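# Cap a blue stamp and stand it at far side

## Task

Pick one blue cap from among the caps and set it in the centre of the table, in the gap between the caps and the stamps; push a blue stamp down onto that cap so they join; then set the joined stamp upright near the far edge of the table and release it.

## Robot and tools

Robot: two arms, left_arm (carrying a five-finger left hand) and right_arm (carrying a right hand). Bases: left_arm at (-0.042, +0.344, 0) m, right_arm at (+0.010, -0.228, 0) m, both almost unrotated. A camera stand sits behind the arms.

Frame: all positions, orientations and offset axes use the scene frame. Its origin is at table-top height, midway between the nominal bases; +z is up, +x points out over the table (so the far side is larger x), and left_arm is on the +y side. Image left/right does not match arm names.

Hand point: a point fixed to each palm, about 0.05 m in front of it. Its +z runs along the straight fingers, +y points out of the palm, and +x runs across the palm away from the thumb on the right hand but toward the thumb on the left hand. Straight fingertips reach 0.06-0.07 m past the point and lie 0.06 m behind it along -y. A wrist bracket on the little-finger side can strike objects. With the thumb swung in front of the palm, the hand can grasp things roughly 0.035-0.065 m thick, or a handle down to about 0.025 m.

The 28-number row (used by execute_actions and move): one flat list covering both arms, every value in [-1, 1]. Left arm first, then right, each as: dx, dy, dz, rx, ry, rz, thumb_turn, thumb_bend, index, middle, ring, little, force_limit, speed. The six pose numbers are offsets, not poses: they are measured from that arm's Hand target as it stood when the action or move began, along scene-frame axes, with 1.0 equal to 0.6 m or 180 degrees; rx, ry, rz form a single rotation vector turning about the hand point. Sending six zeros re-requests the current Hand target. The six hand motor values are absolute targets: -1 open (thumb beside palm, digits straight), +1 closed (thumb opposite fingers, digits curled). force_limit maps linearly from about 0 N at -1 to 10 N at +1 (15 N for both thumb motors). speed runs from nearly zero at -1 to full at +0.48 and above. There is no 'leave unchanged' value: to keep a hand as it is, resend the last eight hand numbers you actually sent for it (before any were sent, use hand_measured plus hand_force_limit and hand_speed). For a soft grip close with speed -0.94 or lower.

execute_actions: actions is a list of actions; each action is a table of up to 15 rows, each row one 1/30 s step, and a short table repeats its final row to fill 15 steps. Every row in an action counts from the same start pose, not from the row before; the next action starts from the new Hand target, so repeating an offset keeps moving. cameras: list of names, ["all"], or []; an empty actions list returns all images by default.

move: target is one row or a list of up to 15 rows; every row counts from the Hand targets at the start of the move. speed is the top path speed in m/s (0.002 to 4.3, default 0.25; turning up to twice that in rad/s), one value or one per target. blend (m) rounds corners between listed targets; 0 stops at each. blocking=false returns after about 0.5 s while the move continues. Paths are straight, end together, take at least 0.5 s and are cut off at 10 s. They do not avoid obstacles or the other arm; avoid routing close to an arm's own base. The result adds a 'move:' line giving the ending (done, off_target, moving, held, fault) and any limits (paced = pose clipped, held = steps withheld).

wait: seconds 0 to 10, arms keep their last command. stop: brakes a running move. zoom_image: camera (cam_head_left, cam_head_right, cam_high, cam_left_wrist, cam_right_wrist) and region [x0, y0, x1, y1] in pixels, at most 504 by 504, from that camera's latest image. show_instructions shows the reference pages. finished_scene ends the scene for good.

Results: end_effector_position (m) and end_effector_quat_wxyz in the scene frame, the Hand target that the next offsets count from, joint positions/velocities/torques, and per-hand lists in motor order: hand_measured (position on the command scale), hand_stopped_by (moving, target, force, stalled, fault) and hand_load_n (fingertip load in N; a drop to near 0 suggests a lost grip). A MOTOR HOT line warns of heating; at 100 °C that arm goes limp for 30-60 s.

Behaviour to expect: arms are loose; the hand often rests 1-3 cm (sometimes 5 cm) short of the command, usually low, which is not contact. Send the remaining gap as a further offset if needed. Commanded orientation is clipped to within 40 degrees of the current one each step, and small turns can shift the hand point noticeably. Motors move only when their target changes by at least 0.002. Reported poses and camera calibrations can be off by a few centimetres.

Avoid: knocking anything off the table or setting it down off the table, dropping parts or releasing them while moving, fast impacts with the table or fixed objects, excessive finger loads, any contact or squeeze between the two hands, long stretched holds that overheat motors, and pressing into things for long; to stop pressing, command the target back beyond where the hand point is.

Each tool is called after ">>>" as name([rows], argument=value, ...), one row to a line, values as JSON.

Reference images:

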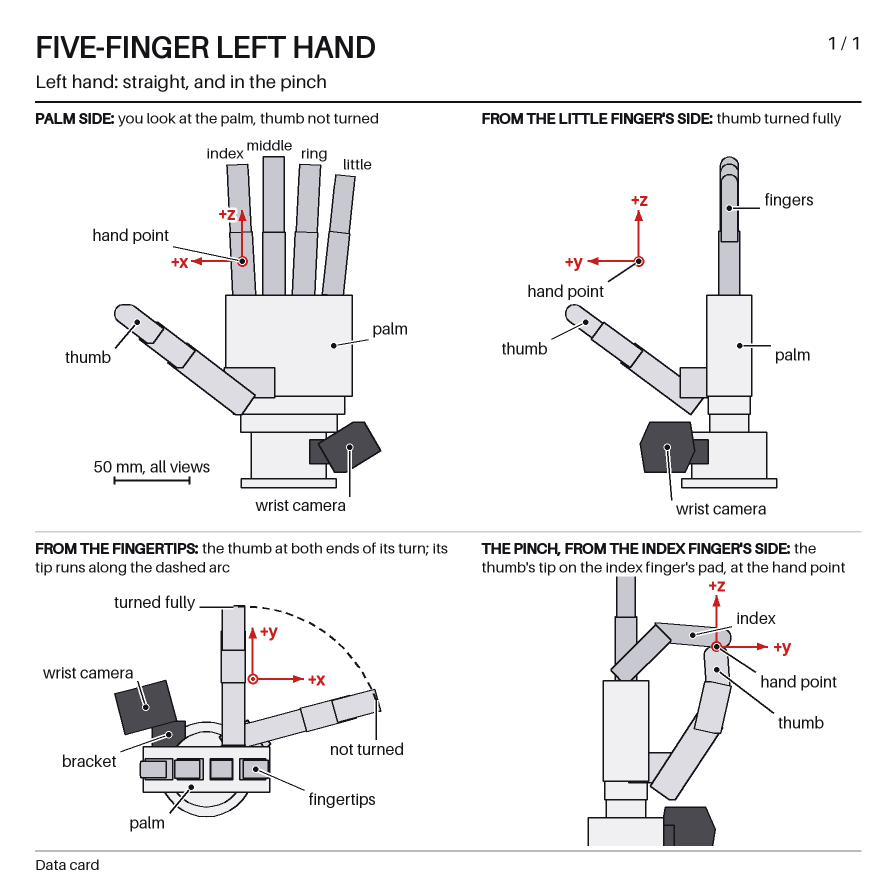

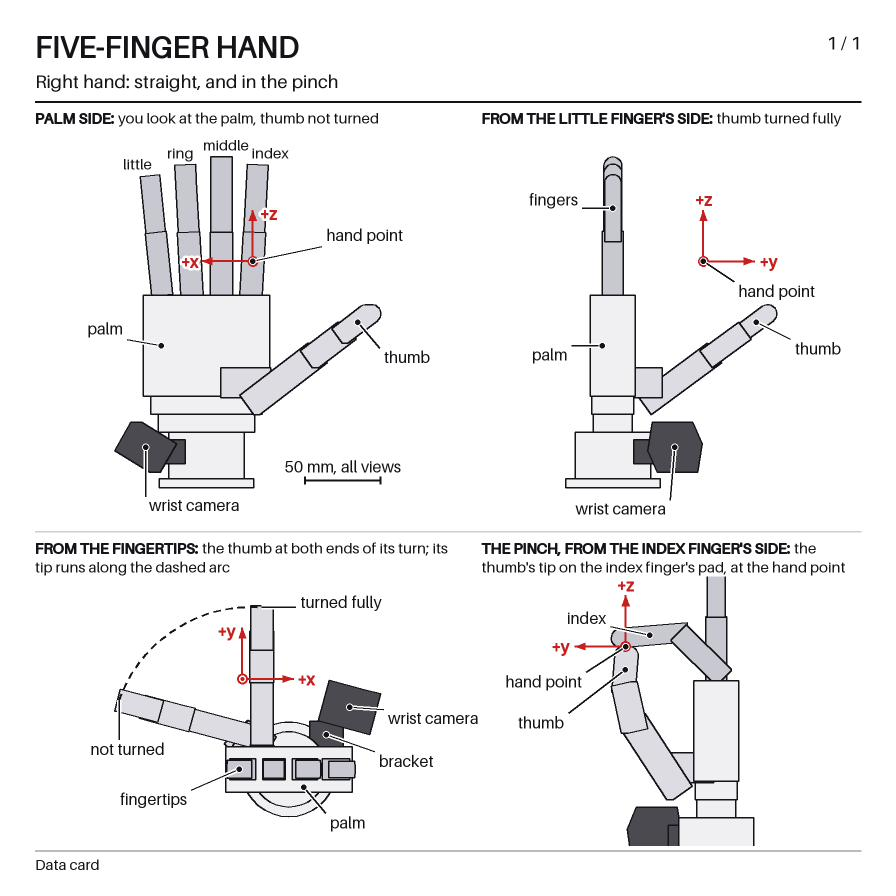

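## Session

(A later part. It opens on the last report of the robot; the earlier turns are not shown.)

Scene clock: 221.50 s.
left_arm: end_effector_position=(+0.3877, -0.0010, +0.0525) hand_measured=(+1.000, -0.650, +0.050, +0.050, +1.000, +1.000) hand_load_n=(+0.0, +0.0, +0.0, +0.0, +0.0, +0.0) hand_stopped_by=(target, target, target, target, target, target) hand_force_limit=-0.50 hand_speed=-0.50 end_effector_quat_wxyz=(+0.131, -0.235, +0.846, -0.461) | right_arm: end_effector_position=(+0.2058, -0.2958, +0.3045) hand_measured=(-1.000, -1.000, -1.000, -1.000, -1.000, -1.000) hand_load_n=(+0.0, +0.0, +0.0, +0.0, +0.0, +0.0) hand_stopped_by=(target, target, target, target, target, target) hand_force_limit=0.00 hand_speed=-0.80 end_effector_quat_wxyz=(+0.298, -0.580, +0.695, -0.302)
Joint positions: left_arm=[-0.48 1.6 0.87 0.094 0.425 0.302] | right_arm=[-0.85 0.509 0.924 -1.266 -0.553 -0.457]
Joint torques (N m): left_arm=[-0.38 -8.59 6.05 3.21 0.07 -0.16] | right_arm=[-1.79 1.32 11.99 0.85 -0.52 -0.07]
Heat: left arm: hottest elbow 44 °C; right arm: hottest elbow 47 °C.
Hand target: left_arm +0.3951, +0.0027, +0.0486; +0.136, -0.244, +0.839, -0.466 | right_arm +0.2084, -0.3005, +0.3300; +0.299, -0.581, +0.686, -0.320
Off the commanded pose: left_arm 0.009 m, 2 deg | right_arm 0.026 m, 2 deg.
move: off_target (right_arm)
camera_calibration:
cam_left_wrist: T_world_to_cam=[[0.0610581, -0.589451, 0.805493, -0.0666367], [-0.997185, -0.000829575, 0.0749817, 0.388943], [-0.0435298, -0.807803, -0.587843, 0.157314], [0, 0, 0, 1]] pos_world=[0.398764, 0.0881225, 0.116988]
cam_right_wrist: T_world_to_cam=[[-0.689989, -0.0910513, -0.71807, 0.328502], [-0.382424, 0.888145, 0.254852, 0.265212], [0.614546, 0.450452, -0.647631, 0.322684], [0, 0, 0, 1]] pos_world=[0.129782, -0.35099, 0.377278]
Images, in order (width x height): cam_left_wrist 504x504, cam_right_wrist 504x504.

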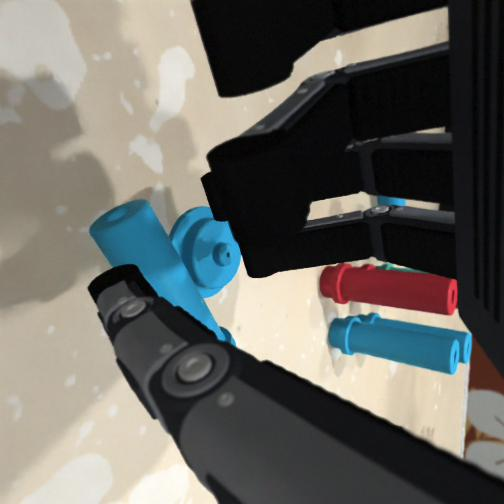

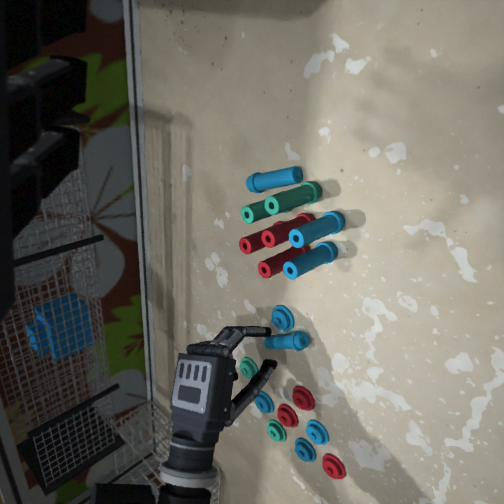

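>>> execute_actions(actions=[])

>>> zoom_image(camera="cam_right_wrist", region=[220, 290, 340, 410])

Scene clock: 223.67 s.
left_arm: end_effector_position=(+0.3877, -0.0010, +0.0525) hand_measured=(+1.000, -0.650, +0.050, +0.050, +1.000, +1.000) hand_load_n=(+0.0, +0.5, +0.0, +0.0, +0.0, +0.0) hand_stopped_by=(target, target, target, target, target, target) hand_force_limit=-0.50 hand_speed=-0.50 end_effector_quat_wxyz=(+0.131, -0.235, +0.846, -0.461) | right_arm: end_effector_position=(+0.2058, -0.2958, +0.3045) hand_measured=(-1.000, -1.000, -1.000, -1.000, -1.000, -1.000) hand_load_n=(-0.5, +0.0, +0.0, +0.0, +0.0, +0.0) hand_stopped_by=(target, target, target, target, target, target) hand_force_limit=0.00 hand_speed=-0.80 end_effector_quat_wxyz=(+0.298, -0.580, +0.695, -0.302)
Joint positions: left_arm=[-0.48 1.6 0.87 0.094 0.425 0.302] | right_arm=[-0.85 0.509 0.924 -1.266 -0.553 -0.457]
Joint velocities: within noise
Joint torques (N m): left_arm=[-0.73 -8.7 6.19 3.43 0.12 -0.16] | right_arm=[-1.73 1.32 12 0.85 -0.52 -0.07]
Heat: left arm: hottest elbow 44 °C; right arm: hottest elbow 47 °C.
Hand target: left_arm +0.3951, +0.0027, +0.0486; +0.136, -0.244, +0.839, -0.466 | right_arm +0.2084, -0.3005, +0.3300; +0.299, -0.581, +0.686, -0.320
Off the commanded pose: left_arm 0.009 m, 2 deg | right_arm 0.026 m, 2 deg.
camera_calibration:
cam_left_wrist: T_world_to_cam=[[0.0610581, -0.589451, 0.805493, -0.0666367], [-0.997185, -0.000829575, 0.0749817, 0.388943], [-0.0435298, -0.807803, -0.587843, 0.157314], [0, 0, 0, 1]] pos_world=[0.398764, 0.0881225, 0.116988]
cam_right_wrist: T_world_to_cam=[[-0.689989, -0.0910513, -0.71807, 0.328502], [-0.382424, 0.888145, 0.254852, 0.265212], [0.614546, 0.450452, -0.647631, 0.322684], [0, 0, 0, 1]] pos_world=[0.129782, -0.35099, 0.377278]

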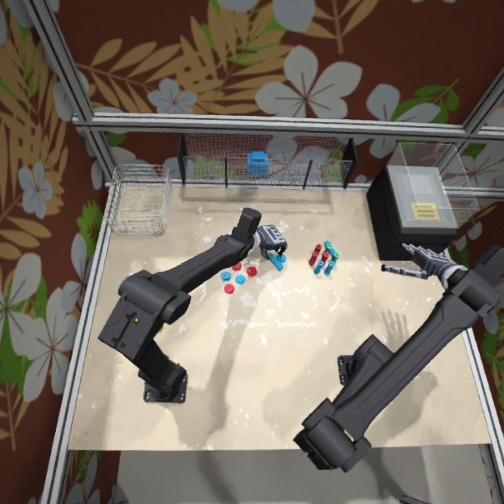

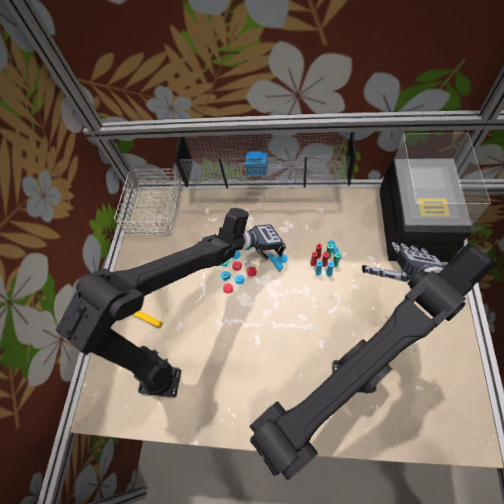

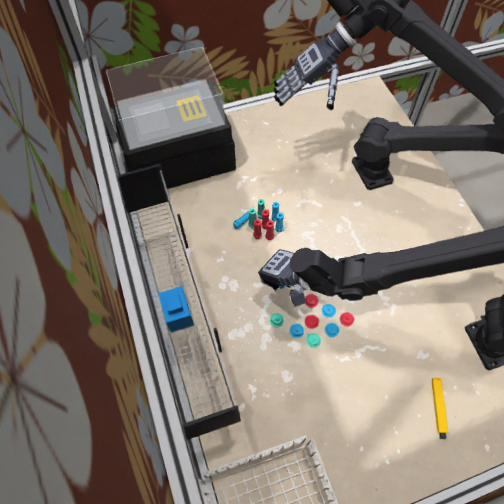

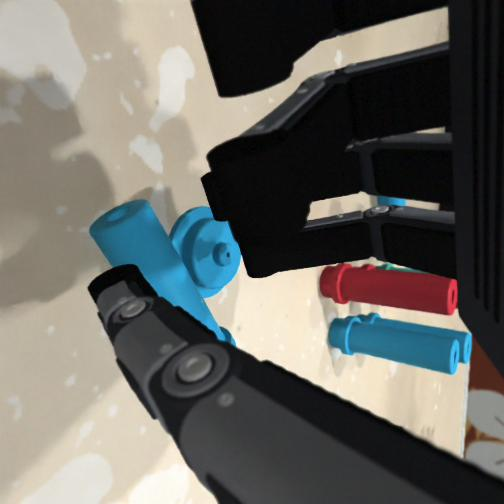

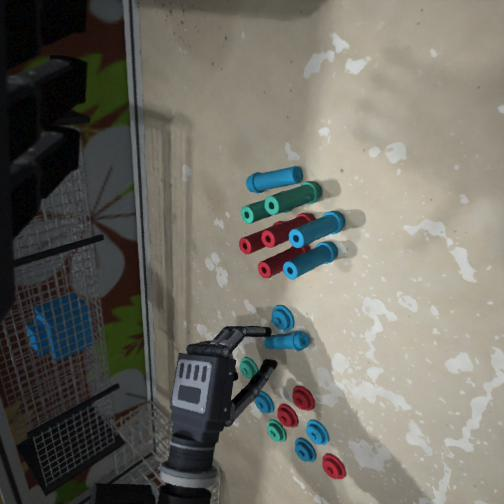

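Scaled by 4.200 from the camera's 504x504 image, which has a finer 720x720 frame.

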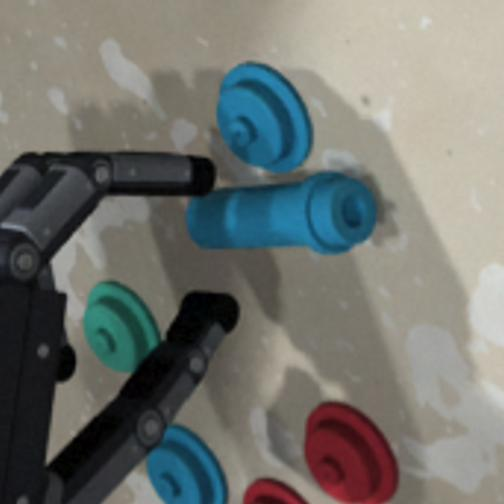

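>>> move([
  [-0.0072,-0.0045,0.042,-0.0832,-0.0504,0,1,-0.65,0.0,0.0,1,1,-0.5,-0.5,0,0,0,0,0,0,-1,-1,-1,-1,-1,-1,0,-0.8],
], speed=0.08)

>>> execute_actions(actions=[])

>>> zoom_image(camera="cam_right_wrist", region=[220, 290, 340, 410])

Scene clock: 228.83 s.
left_arm: end_effector_position=(+0.3847, -0.0067, +0.0757) hand_measured=(+1.000, -0.650, +0.000, +0.000, +1.000, +1.000) hand_load_n=(+0.0, +0.0, +0.0, +0.0, +0.5, +0.0) hand_stopped_by=(target, target, target, target, target, target) hand_force_limit=-0.50 hand_speed=-0.50 end_effector_quat_wxyz=(+0.166, -0.215, +0.766, -0.583) | right_arm: end_effector_position=(+0.2058, -0.2958, +0.3045) hand_measured=(-1.000, -1.000, -1.000, -1.000, -1.000, -1.000) hand_load_n=(+0.0, +0.0, +0.0, +0.0, +0.0, +0.0) hand_stopped_by=(target, target, target, target, target, target) hand_force_limit=0.00 hand_speed=-0.80 end_effector_quat_wxyz=(+0.298, -0.580, +0.695, -0.302)
Joint positions: left_arm=[-0.448 1.601 0.702 0.588 0.52 0.161] | right_arm=[-0.85 0.509 0.924 -1.266 -0.553 -0.457]
Joint torques (N m): left_arm=[0.32 -8.06 5.44 3.63 0.4 -0.14] | right_arm=[-1.79 1.32 11.99 0.85 -0.52 -0.07]
Heat: left arm: hottest elbow 44 °C; right arm: hottest elbow 47 °C.
Hand target: left_arm +0.3908, +0.0000, +0.0738; +0.169, -0.223, +0.758, -0.589 | right_arm +0.2084, -0.3005, +0.3300; +0.299, -0.581, +0.686, -0.320
Off the commanded pose: left_arm 0.009 m, 1 deg | right_arm 0.026 m, 2 deg.
move: off_target (right_arm)

Scene clock: 228.83 s.
left_arm: end_effector_position=(+0.3847, -0.0067, +0.0757) hand_measured=(+1.000, -0.650, +0.000, +0.000, +1.000, +1.000) hand_load_n=(+0.0, +0.0, +0.0, +0.0, +0.5, +0.0) hand_stopped_by=(target, target, target, target, target, target) hand_force_limit=-0.50 hand_speed=-0.50 end_effector_quat_wxyz=(+0.166, -0.215, +0.766, -0.583) | right_arm: end_effector_position=(+0.2058, -0.2958, +0.3045) hand_measured=(-1.000, -1.000, -1.000, -1.000, -1.000, -1.000) hand_load_n=(+0.0, +0.0, +0.0, +0.0, +0.0, +0.0) hand_stopped_by=(target, target, target, target, target, target) hand_force_limit=0.00 hand_speed=-0.80 end_effector_quat_wxyz=(+0.298, -0.580, +0.695, -0.302)
Joint positions: left_arm=[-0.448 1.601 0.702 0.588 0.52 0.161] | right_arm=[-0.85 0.509 0.924 -1.266 -0.553 -0.457]
Joint velocities: within noise
Joint torques (N m): left_arm=[0.32 -8.06 5.44 3.63 0.4 -0.14] | right_arm=[-1.79 1.32 11.99 0.85 -0.52 -0.07]
Heat: left arm: hottest elbow 44 °C; right arm: hottest elbow 47 °C.
Hand target: left_arm +0.3908, +0.0000, +0.0738; +0.169, -0.223, +0.758, -0.589 | right_arm +0.2084, -0.3005, +0.3300; +0.299, -0.581, +0.686, -0.320
Off the commanded pose: left_arm 0.009 m, 1 deg | right_arm 0.026 m, 2 deg.
camera_calibration:
cam_left_wrist: T_world_to_cam=[[-0.0724221, -0.361858, 0.929416, -0.0449459], [-0.99677, -0.0061759, -0.080075, 0.395621], [0.0347158, -0.932213, -0.360242, 0.118029], [0, 0, 0, 1]] pos_world=[0.386991, 0.096207, 0.115972]
cam_right_wrist: T_world_to_cam=[[-0.689989, -0.0910513, -0.71807, 0.328502], [-0.382424, 0.888145, 0.254852, 0.265212], [0.614546, 0.450452, -0.647631, 0.322684], [0, 0, 0, 1]] pos_world=[0.129782, -0.35099, 0.377278]

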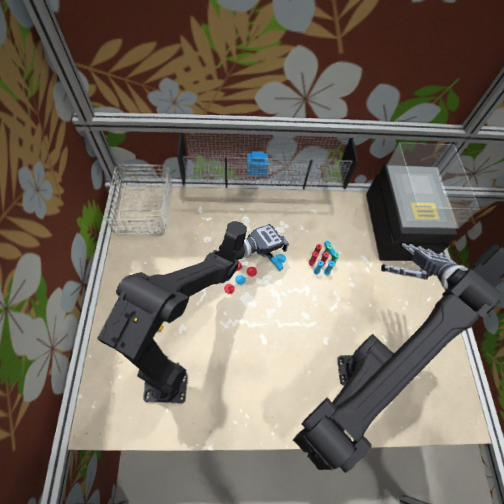

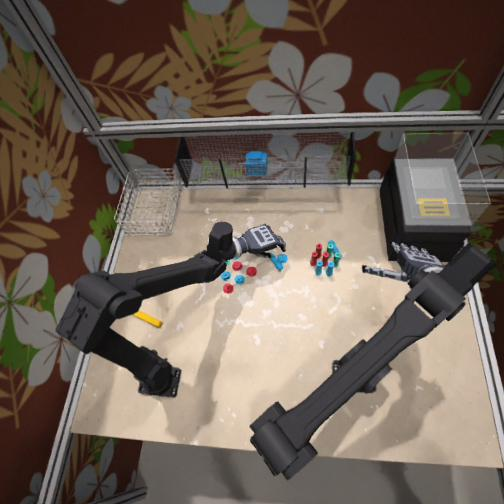

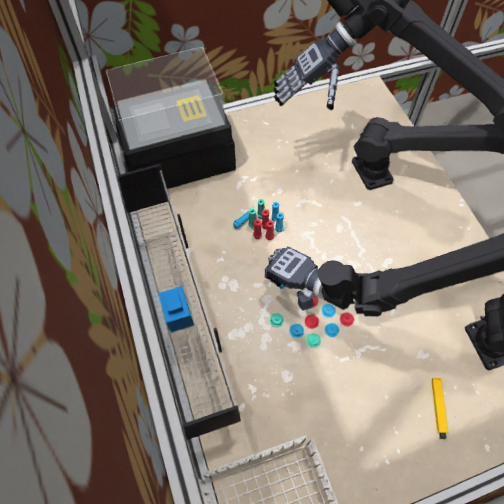

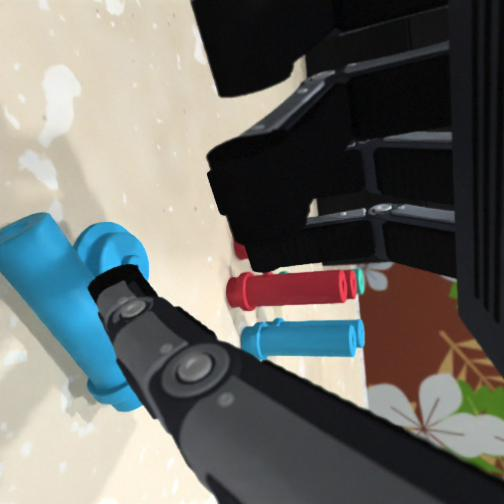

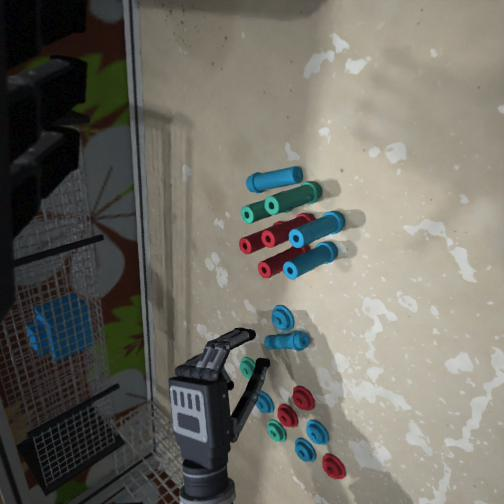

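Scaled by 4.200 from the camera's 504x504 image, which has a finer 720x720 frame.

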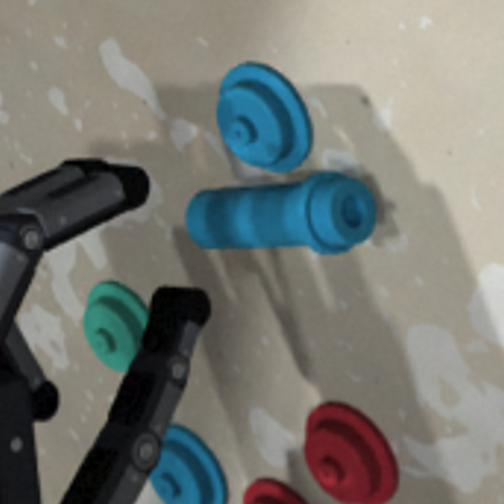

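>>> move([
  [0,0,-0.055,0,0,0,1,-0.7,0.1,0.1,1,1,-0.5,-0.5,0,0,0,0,0,0,-1,-1,-1,-1,-1,-1,0,-0.8],
], speed=0.06, cameras=["cam_left_wrist","cam_right_wrist"])

>>> zoom_image(camera="cam_right_wrist", region=[220, 290, 340, 410])

Scene clock: 231.10 s.
left_arm: end_effector_position=(+0.3843, -0.0065, +0.0413) hand_measured=(+1.000, -0.700, +0.100, +0.100, +1.000, +1.000) hand_load_n=(+0.0, +0.0, +0.0, +0.0, +0.0, +0.0) hand_stopped_by=(target, target, target, target, target, target) hand_force_limit=-0.50 hand_speed=-0.50 end_effector_quat_wxyz=(+0.165, -0.216, +0.766, -0.582) | right_arm: end_effector_position=(+0.2058, -0.2958, +0.3045) hand_measured=(-1.000, -1.000, -1.000, -1.000, -1.000, -1.000) hand_load_n=(+0.0, +0.0, +0.0, +0.0, +0.0, +0.0) hand_stopped_by=(target, target, target, target, target, target) hand_force_limit=0.00 hand_speed=-0.80 end_effector_quat_wxyz=(+0.298, -0.580, +0.695, -0.302)
Joint positions: left_arm=[-0.448 1.695 0.684 0.697 0.52 0.161] | right_arm=[-0.85 0.509 0.924 -1.266 -0.553 -0.457]
Joint torques (N m): left_arm=[0.26 -8.29 4.78 3.38 0.42 -0.16] | right_arm=[-1.79 1.32 11.99 0.87 -0.52 -0.07]
Heat: left arm: hottest elbow 44 °C; right arm: hottest elbow 47 °C.
Hand target: left_arm +0.3908, +0.0000, +0.0408; +0.169, -0.223, +0.758, -0.589 | right_arm +0.2084, -0.3005, +0.3300; +0.299, -0.581, +0.686, -0.320
Off the commanded pose: left_arm 0.009 m, 2 deg | right_arm 0.026 m, 2 deg.
move: off_target (right_arm)
camera_calibration:
cam_left_wrist: T_world_to_cam=[[-0.0698742, -0.363134, 0.929113, -0.013976], [-0.996984, -0.00609748, -0.0773616, 0.392434], [0.0337579, -0.931717, -0.361613, 0.106246], [0, 0, 0, 1]] pos_world=[0.386687, 0.096309, 0.0817645]
cam_right_wrist: T_world_to_cam=[[-0.689989, -0.0910513, -0.71807, 0.328502], [-0.382424, 0.888145, 0.254852, 0.265212], [0.614546, 0.450452, -0.647631, 0.322684], [0, 0, 0, 1]] pos_world=[0.129782, -0.35099, 0.377278]
Images, in order (width x height): cam_left_wrist 504x504, cam_right_wrist 504x504.

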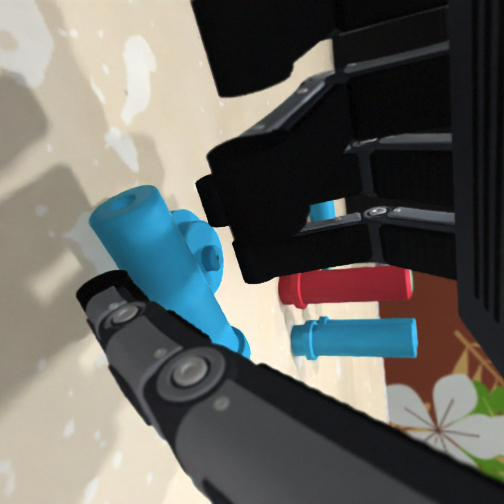

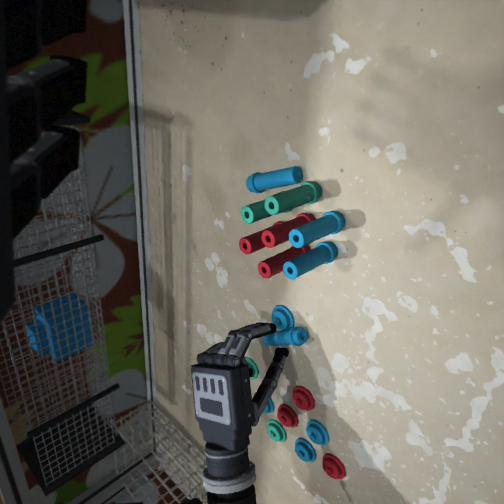

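Scaled by 4.200 from the camera's 504x504 image, which has a finer 720x720 frame.

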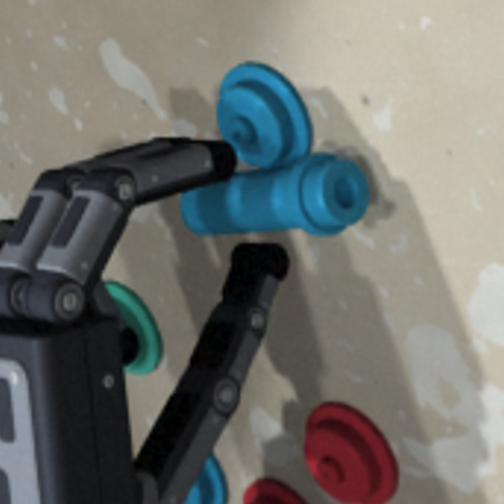

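>>> execute_actions(actions=[])

>>> zoom_image(camera="cam_left_wrist", region=[50, 150, 300, 400])

>>> zoom_image(camera="cam_right_wrist", region=[250, 290, 330, 370])

Scene clock: 231.60 s.
left_arm: end_effector_position=(+0.3843, -0.0065, +0.0413) hand_measured=(+1.000, -0.700, +0.100, +0.100, +1.000, +1.000) hand_load_n=(+0.0, +0.0, +0.0, +0.0, +0.0, +0.5) hand_stopped_by=(target, target, target, target, target, target) hand_force_limit=-0.50 hand_speed=-0.50 end_effector_quat_wxyz=(+0.165, -0.216, +0.766, -0.582) | right_arm: end_effector_position=(+0.2058, -0.2958, +0.3045) hand_measured=(-1.000, -1.000, -1.000, -1.000, -1.000, -1.000) hand_load_n=(+0.0, +0.0, +0.0, +0.0, +0.0, -0.5) hand_stopped_by=(target, target, target, target, target, target) hand_force_limit=0.00 hand_speed=-0.80 end_effector_quat_wxyz=(+0.298, -0.580, +0.695, -0.302)
Joint positions: left_arm=[-0.448 1.695 0.684 0.697 0.52 0.161] | right_arm=[-0.85 0.509 0.924 -1.266 -0.553 -0.457]
Joint velocities: within noise
Joint torques (N m): left_arm=[0.09 -8.59 4.63 3.59 0.41 -0.12] | right_arm=[-1.79 1.32 11.99 0.85 -0.52 -0.07]
Heat: left arm: hottest elbow 44 °C; right arm: hottest elbow 47 °C.
Hand target: left_arm +0.3908, +0.0000, +0.0408; +0.169, -0.223, +0.758, -0.589 | right_arm +0.2084, -0.3005, +0.3300; +0.299, -0.581, +0.686, -0.320
Off the commanded pose: left_arm 0.009 m, 2 deg | right_arm 0.026 m, 2 deg.
camera_calibration:
cam_left_wrist: T_world_to_cam=[[-0.0698742, -0.363134, 0.929113, -0.013976], [-0.996984, -0.00609748, -0.0773616, 0.392434], [0.0337579, -0.931717, -0.361613, 0.106246], [0, 0, 0, 1]] pos_world=[0.386687, 0.096309, 0.0817645]
cam_right_wrist: T_world_to_cam=[[-0.689989, -0.0910513, -0.71807, 0.328502], [-0.382424, 0.888145, 0.254852, 0.265212], [0.614546, 0.450452, -0.647631, 0.322684], [0, 0, 0, 1]] pos_world=[0.129782, -0.35099, 0.377278]

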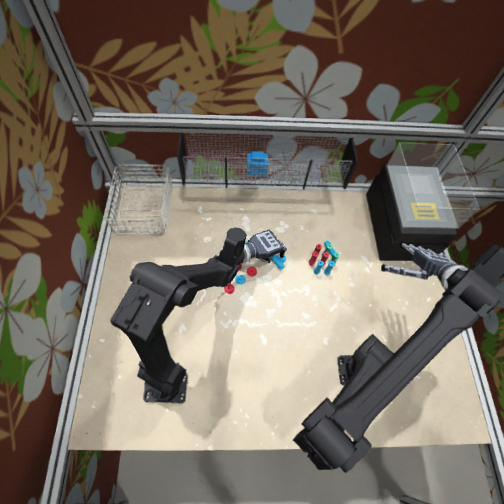

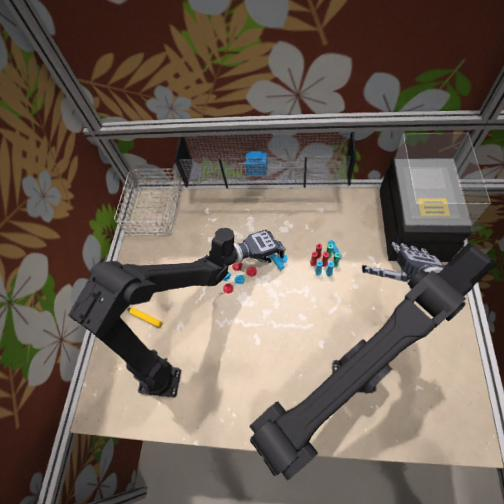

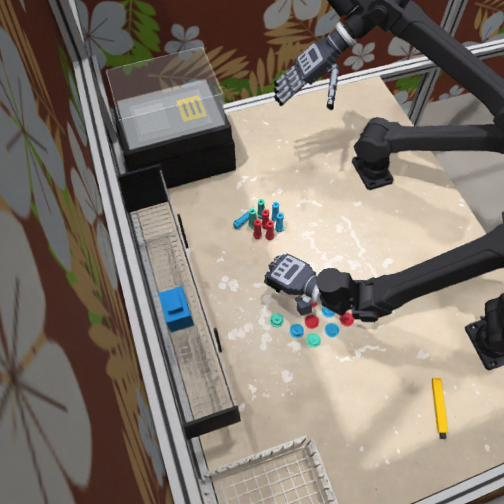

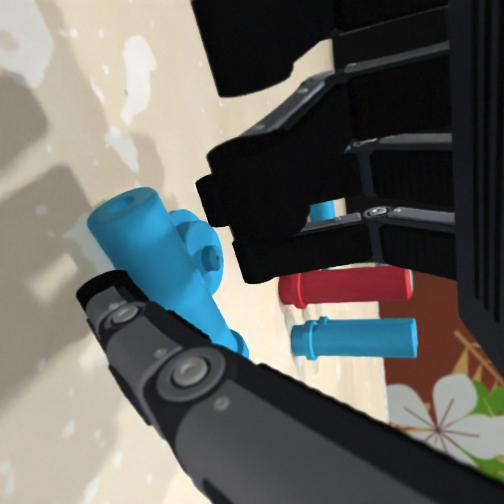

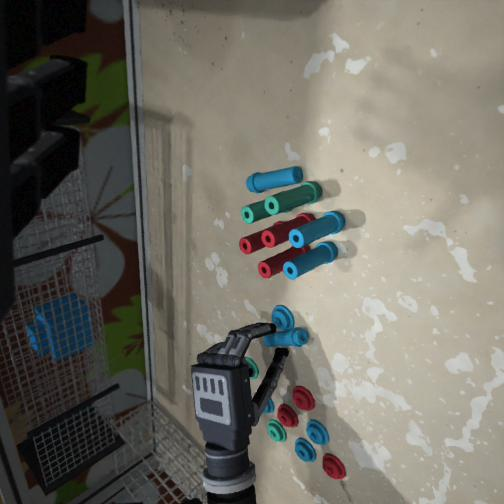

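Scaled by 2.016 from the camera's 504x504 image, which has a finer 720x720 frame.

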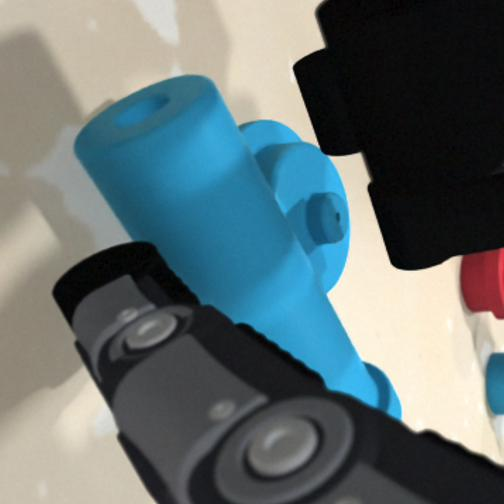

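Scaled by 6.300 from the camera's 504x504 image, which has a finer 720x720 frame.

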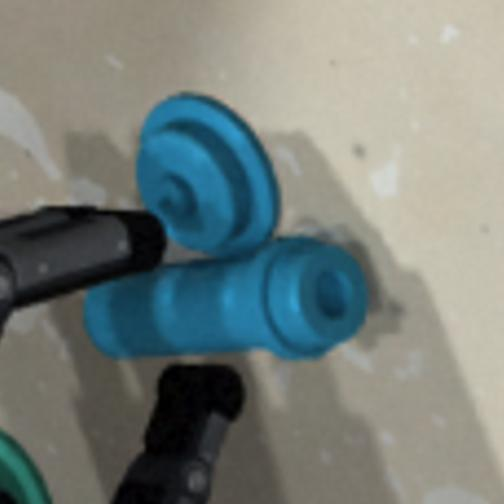

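>>> move([
  [0,0,-0.02,0,0,0,1,-0.7,0.0,0.0,1,1,-0.5,-0.5,0,0,0,0,0,0,-1,-1,-1,-1,-1,-1,0,-0.8],
], speed=0.04, cameras=["cam_left_wrist","cam_right_wrist"])

>>> zoom_image(camera="cam_right_wrist", region=[250, 290, 330, 370])

>>> zoom_image(camera="cam_left_wrist", region=[50, 150, 300, 400])

Scene clock: 235.73 s.
left_arm: end_effector_position=(+0.3869, -0.0068, +0.0371) hand_measured=(+1.000, -0.700, +0.000, +0.000, +1.000, +1.000) hand_load_n=(+1.0, +0.5, +0.0, +0.0, +0.0, +0.0) hand_stopped_by=(target, target, target, target, target, target) hand_force_limit=-0.50 hand_speed=-0.50 end_effector_quat_wxyz=(+0.165, -0.214, +0.762, -0.589) | right_arm: end_effector_position=(+0.2058, -0.2958, +0.3045) hand_measured=(-1.000, -1.000, -1.000, -1.000, -1.000, -1.000) hand_load_n=(+0.0, +0.0, +0.0, +0.0, +0.0, +0.0) hand_stopped_by=(target, target, target, target, target, target) hand_force_limit=0.00 hand_speed=-0.80 end_effector_quat_wxyz=(+0.298, -0.580, +0.695, -0.302)
Joint positions: left_arm=[-0.442 1.721 0.684 0.74 0.533 0.153] | right_arm=[-0.85 0.509 0.924 -1.266 -0.553 -0.457]
Joint torques (N m): left_arm=[-0.09 -8.53 4.25 3.43 0.22 -0.04] | right_arm=[-1.79 1.32 12 0.85 -0.52 -0.07]
Heat: left arm: hottest elbow 44 °C; right arm: hottest elbow 47 °C.
Hand target: left_arm +0.3908, +0.0000, +0.0288; +0.169, -0.223, +0.758, -0.589 | right_arm +0.2084, -0.3005, +0.3300; +0.299, -0.581, +0.686, -0.320
Off the commanded pose: left_arm 0.011 m, 1 deg | right_arm 0.026 m, 2 deg.
move: off_target (left_arm, right_arm)
camera_calibration:
cam_left_wrist: T_world_to_cam=[[-0.0777064, -0.349018, 0.933889, -0.00700118], [-0.996433, -0.00374409, -0.0843098, 0.394765], [0.0329222, -0.937108, -0.347482, 0.104206], [0, 0, 0, 1]] pos_world=[0.389382, 0.0966864, 0.0760304]
cam_right_wrist: T_world_to_cam=[[-0.689989, -0.0910513, -0.71807, 0.328502], [-0.382424, 0.888145, 0.254852, 0.265212], [0.614546, 0.450452, -0.647631, 0.322684], [0, 0, 0, 1]] pos_world=[0.129782, -0.35099, 0.377278]
Images, in order (width x height): cam_left_wrist 504x504, cam_right_wrist 504x504.

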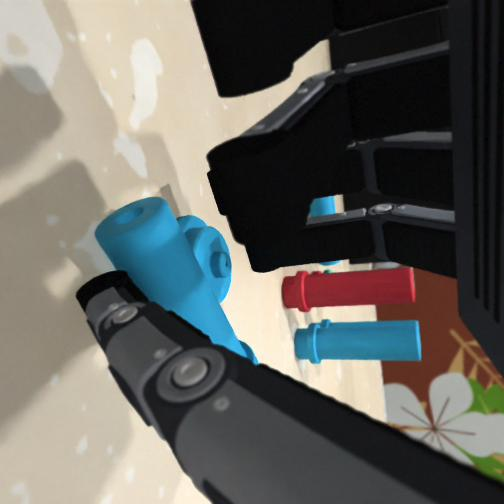

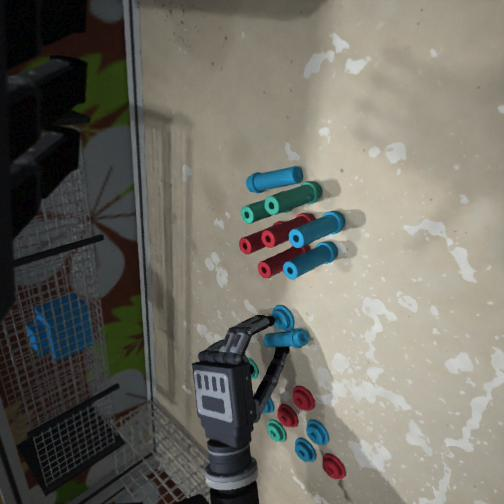

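Scaled by 6.300 from the camera's 504x504 image, which has a finer 720x720 frame.

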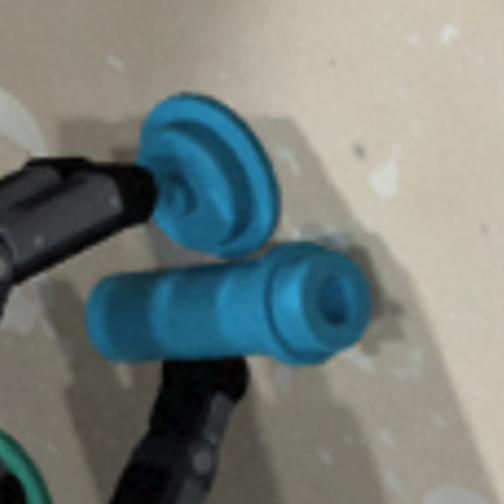

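Scaled by 2.016 from the camera's 504x504 image, which has a finer 720x720 frame.

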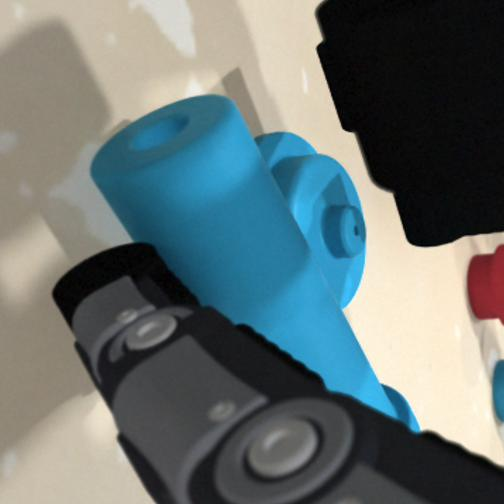

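>>> move([
  [0,0,0.012,0,0,0,1,-0.6,0.0,0.0,1,1,-0.5,-0.5,0,0,0,0,0,0,-1,-1,-1,-1,-1,-1,0,-0.8],
  [0,0,0.012,0,0,0,1,-0.55,0.05,0.05,1,1,-0.5,-0.5,0,0,0,0,0,0,-1,-1,-1,-1,-1,-1,0,-0.8],
], speed=0.04, cameras=["cam_left_wrist","cam_right_wrist"])

>>> zoom_image(camera="cam_right_wrist", region=[250, 290, 330, 370])

Scene clock: 239.10 s.
left_arm: end_effector_position=(+0.3882, -0.0058, +0.0352) hand_measured=(+1.000, -0.550, +0.050, +0.050, +1.000, +1.000) hand_load_n=(+0.0, +0.0, +0.0, +0.0, +0.0, +0.0) hand_stopped_by=(target, target, target, target, target, target) hand_force_limit=-0.50 hand_speed=-0.50 end_effector_quat_wxyz=(+0.167, -0.217, +0.762, -0.587) | right_arm: end_effector_position=(+0.2058, -0.2958, +0.3045) hand_measured=(-1.000, -1.000, -1.000, -1.000, -1.000, -1.000) hand_load_n=(+0.0, +0.0, +0.0, +0.0, +0.0, +0.0) hand_stopped_by=(target, target, target, target, target, target) hand_force_limit=0.00 hand_speed=-0.80 end_effector_quat_wxyz=(+0.298, -0.580, +0.695, -0.302)
Joint positions: left_arm=[-0.442 1.724 0.684 0.74 0.523 0.153] | right_arm=[-0.85 0.509 0.924 -1.266 -0.553 -0.457]
Joint torques (N m): left_arm=[0.03 -9.82 4.4 2.55 0.28 -0.1] | right_arm=[-1.79 1.32 11.99 0.85 -0.52 -0.07]
Heat: left arm: hottest elbow 44 °C; right arm: hottest elbow 47 °C.
Hand target: left_arm +0.3908, +0.0000, +0.0360; +0.169, -0.223, +0.758, -0.589 | right_arm +0.2084, -0.3005, +0.3300; +0.299, -0.581, +0.686, -0.320
Off the commanded pose: left_arm 0.006 m, 1 deg | right_arm 0.026 m, 2 deg.
move: off_target (right_arm)
camera_calibration:
cam_left_wrist: T_world_to_cam=[[-0.0732514, -0.353253, 0.932656, -0.00650014], [-0.996486, -0.012152, -0.0828674, 0.395807], [0.0406068, -0.935449, -0.351122, 0.101537], [0, 0, 0, 1]] pos_world=[0.389817, 0.097496, 0.0745136]
cam_right_wrist: T_world_to_cam=[[-0.689989, -0.0910513, -0.71807, 0.328502], [-0.382424, 0.888145, 0.254852, 0.265212], [0.614546, 0.450452, -0.647631, 0.322684], [0, 0, 0, 1]] pos_world=[0.129782, -0.35099, 0.377278]
Images, in order (width x height): cam_left_wrist 504x504, cam_right_wrist 504x504.

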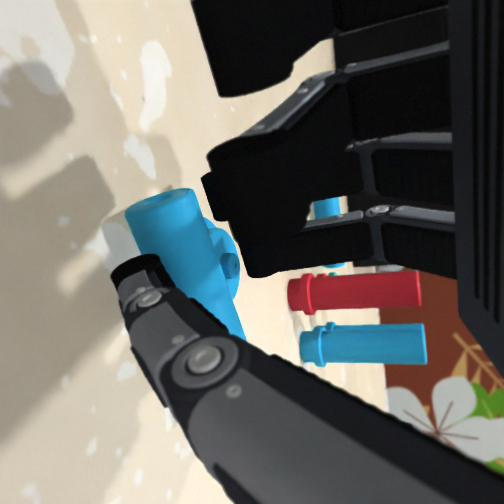

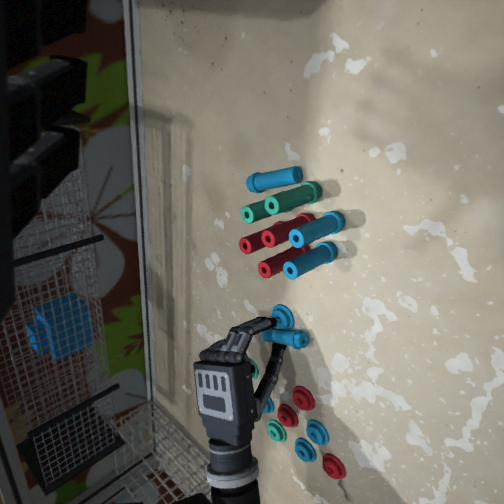

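Scaled by 6.300 from the camera's 504x504 image, which has a finer 720x720 frame.

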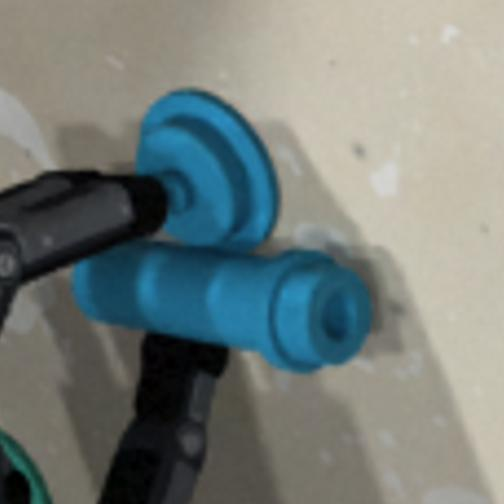

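>>> move([
  [-0.0025,0.0043,-0.0075,0,0,0,1,-0.45,0.05,0.05,1,1,-0.5,-0.5,0,0,0,0,0,0,-1,-1,-1,-1,-1,-1,0,-0.8],
], speed=0.03, cameras=["cam_left_wrist","cam_right_wrist"])

>>> zoom_image(camera="cam_right_wrist", region=[250, 290, 330, 370])

>>> zoom_image(camera="cam_left_wrist", region=[50, 150, 300, 400])

Scene clock: 241.17 s.
left_arm: end_effector_position=(+0.3842, -0.0050, +0.0322) hand_measured=(+1.000, -0.450, +0.050, +0.050, +1.000, +1.000) hand_load_n=(+0.0, +0.0, +0.0, +0.0, +0.0, +0.0) hand_stopped_by=(target, target, target, target, target, target) hand_force_limit=-0.50 hand_speed=-0.50 end_effector_quat_wxyz=(+0.164, -0.218, +0.764, -0.585) | right_arm: end_effector_position=(+0.2058, -0.2958, +0.3045) hand_measured=(-1.000, -1.000, -1.000, -1.000, -1.000, -1.000) hand_load_n=(+0.0, +0.0, +0.0, +0.0, +0.0, +0.0) hand_stopped_by=(target, target, target, target, target, target) hand_force_limit=0.00 hand_speed=-0.80 end_effector_quat_wxyz=(+0.298, -0.580, +0.695, -0.302)
Joint positions: left_arm=[-0.444 1.724 0.676 0.74 0.525 0.153] | right_arm=[-0.85 0.509 0.924 -1.266 -0.553 -0.457]
Joint torques (N m): left_arm=[0.15 -8.47 4.1 3.08 0.44 -0.06] | right_arm=[-1.79 1.32 11.99 0.87 -0.52 -0.07]
Heat: left arm: hottest elbow 44 °C; right arm: hottest elbow 47 °C.
Hand target: left_arm +0.3893, +0.0026, +0.0315; +0.169, -0.223, +0.758, -0.589 | right_arm +0.2084, -0.3005, +0.3300; +0.299, -0.581, +0.686, -0.320
Off the commanded pose: left_arm 0.009 m, 1 deg | right_arm 0.026 m, 2 deg.
move: off_target (right_arm)
camera_calibration:
cam_left_wrist: T_world_to_cam=[[-0.0676886, -0.355875, 0.932079, -0.00581295], [-0.997082, -0.00892006, -0.0758149, 0.391686], [0.0352948, -0.934491, -0.354233, 0.103558], [0, 0, 0, 1]] pos_world=[0.386494, 0.0981988, 0.0717972]
cam_right_wrist: T_world_to_cam=[[-0.689989, -0.0910513, -0.71807, 0.328502], [-0.382424, 0.888145, 0.254852, 0.265212], [0.614546, 0.450452, -0.647631, 0.322684], [0, 0, 0, 1]] pos_world=[0.129782, -0.35099, 0.377278]
Images, in order (width x height): cam_left_wrist 504x504, cam_right_wrist 504x504.

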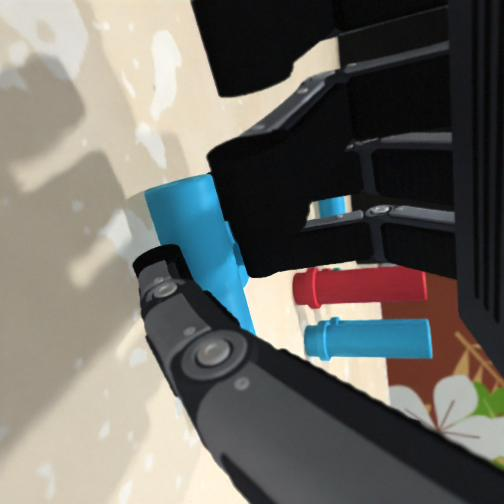

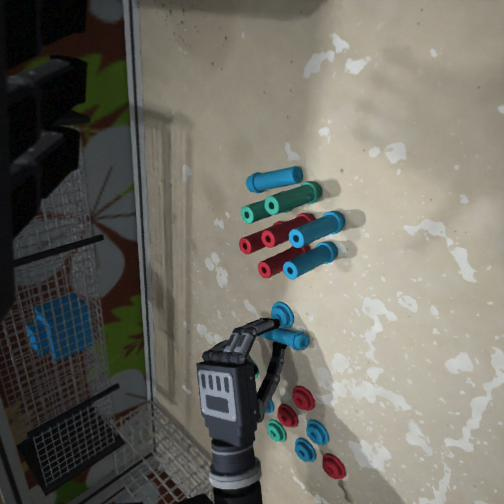

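Scaled by 6.300 from the camera's 504x504 image, which has a finer 720x720 frame.

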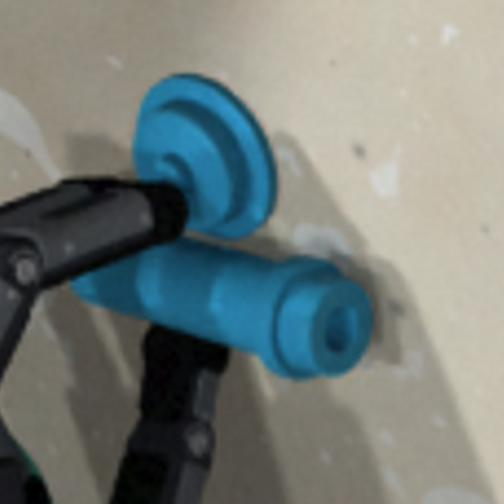

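Scaled by 2.016 from the camera's 504x504 image, which has a finer 720x720 frame.

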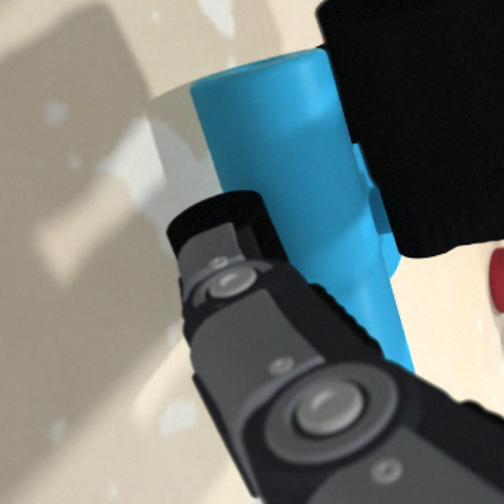

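>>> move([
  [0,0,0,0,0,0,1,-0.45,0.4,0.4,1,1,-0.7,-0.88,0,0,0,0,0,0,-1,-1,-1,-1,-1,-1,0,-0.8],
], speed=0.03, cameras=["cam_left_wrist","cam_right_wrist"])

>>> zoom_image(camera="cam_right_wrist", region=[250, 290, 330, 370])

Scene clock: 242.77 s.
left_arm: end_effector_position=(+0.3842, -0.0050, +0.0322) hand_measured=(+1.000, -0.452, +0.172, +0.126, +1.000, +1.000) hand_load_n=(+0.5, +4.5, +2.5, +3.0, +0.0, +0.0) hand_stopped_by=(target, target, force, force, target, target) hand_force_limit=-0.70 hand_speed=-0.88 end_effector_quat_wxyz=(+0.164, -0.218, +0.764, -0.585) | right_arm: end_effector_position=(+0.2058, -0.2958, +0.3045) hand_measured=(-1.000, -1.000, -1.000, -1.000, -1.000, -1.000) hand_load_n=(+0.0, +0.0, +0.0, +0.0, +0.0, +0.0) hand_stopped_by=(target, target, target, target, target, target) hand_force_limit=0.00 hand_speed=-0.80 end_effector_quat_wxyz=(+0.298, -0.580, +0.695, -0.302)
Joint positions: left_arm=[-0.444 1.724 0.676 0.74 0.525 0.153] | right_arm=[-0.85 0.509 0.924 -1.266 -0.553 -0.457]
Joint torques (N m): left_arm=[0.38 -9.05 4.41 3.12 0.37 -0.08] | right_arm=[-1.79 1.32 11.99 0.85 -0.52 -0.07]
Heat: left arm: hottest shoulder 43 °C; right arm: hottest elbow 47 °C.
Hand target: left_arm +0.3893, +0.0026, +0.0315; +0.169, -0.223, +0.758, -0.589 | right_arm +0.2084, -0.3005, +0.3300; +0.299, -0.581, +0.686, -0.320
Off the commanded pose: left_arm 0.009 m, 1 deg | right_arm 0.026 m, 2 deg.
move: off_target (right_arm)
camera_calibration:
cam_left_wrist: T_world_to_cam=[[-0.0676886, -0.355875, 0.932079, -0.00581295], [-0.997082, -0.00892006, -0.0758149, 0.391686], [0.0352948, -0.934491, -0.354233, 0.103558], [0, 0, 0, 1]] pos_world=[0.386494, 0.0981988, 0.0717972]
cam_right_wrist: T_world_to_cam=[[-0.689989, -0.0910513, -0.71807, 0.328502], [-0.382424, 0.888145, 0.254852, 0.265212], [0.614546, 0.450452, -0.647631, 0.322684], [0, 0, 0, 1]] pos_world=[0.129782, -0.35099, 0.377278]
Images, in order (width x height): cam_left_wrist 504x504, cam_right_wrist 504x504.

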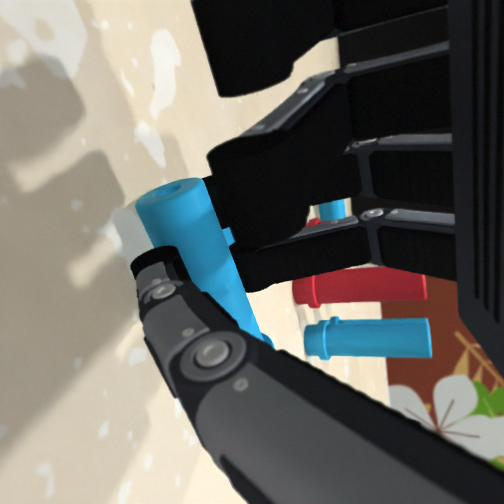

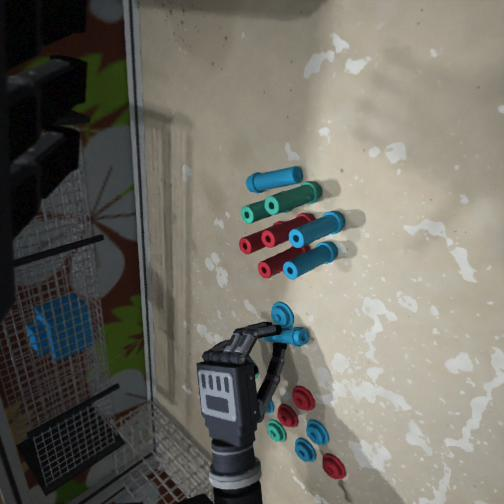

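Scaled by 6.300 from the camera's 504x504 image, which has a finer 720x720 frame.

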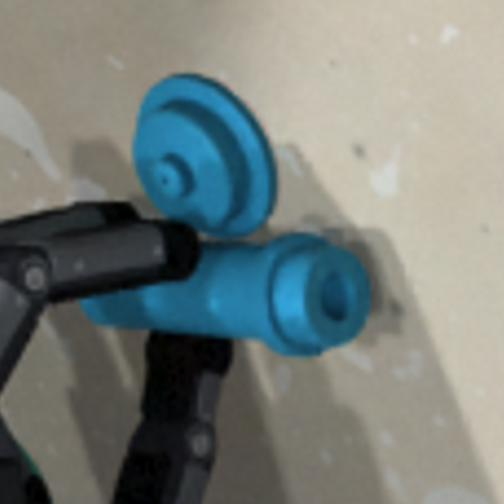

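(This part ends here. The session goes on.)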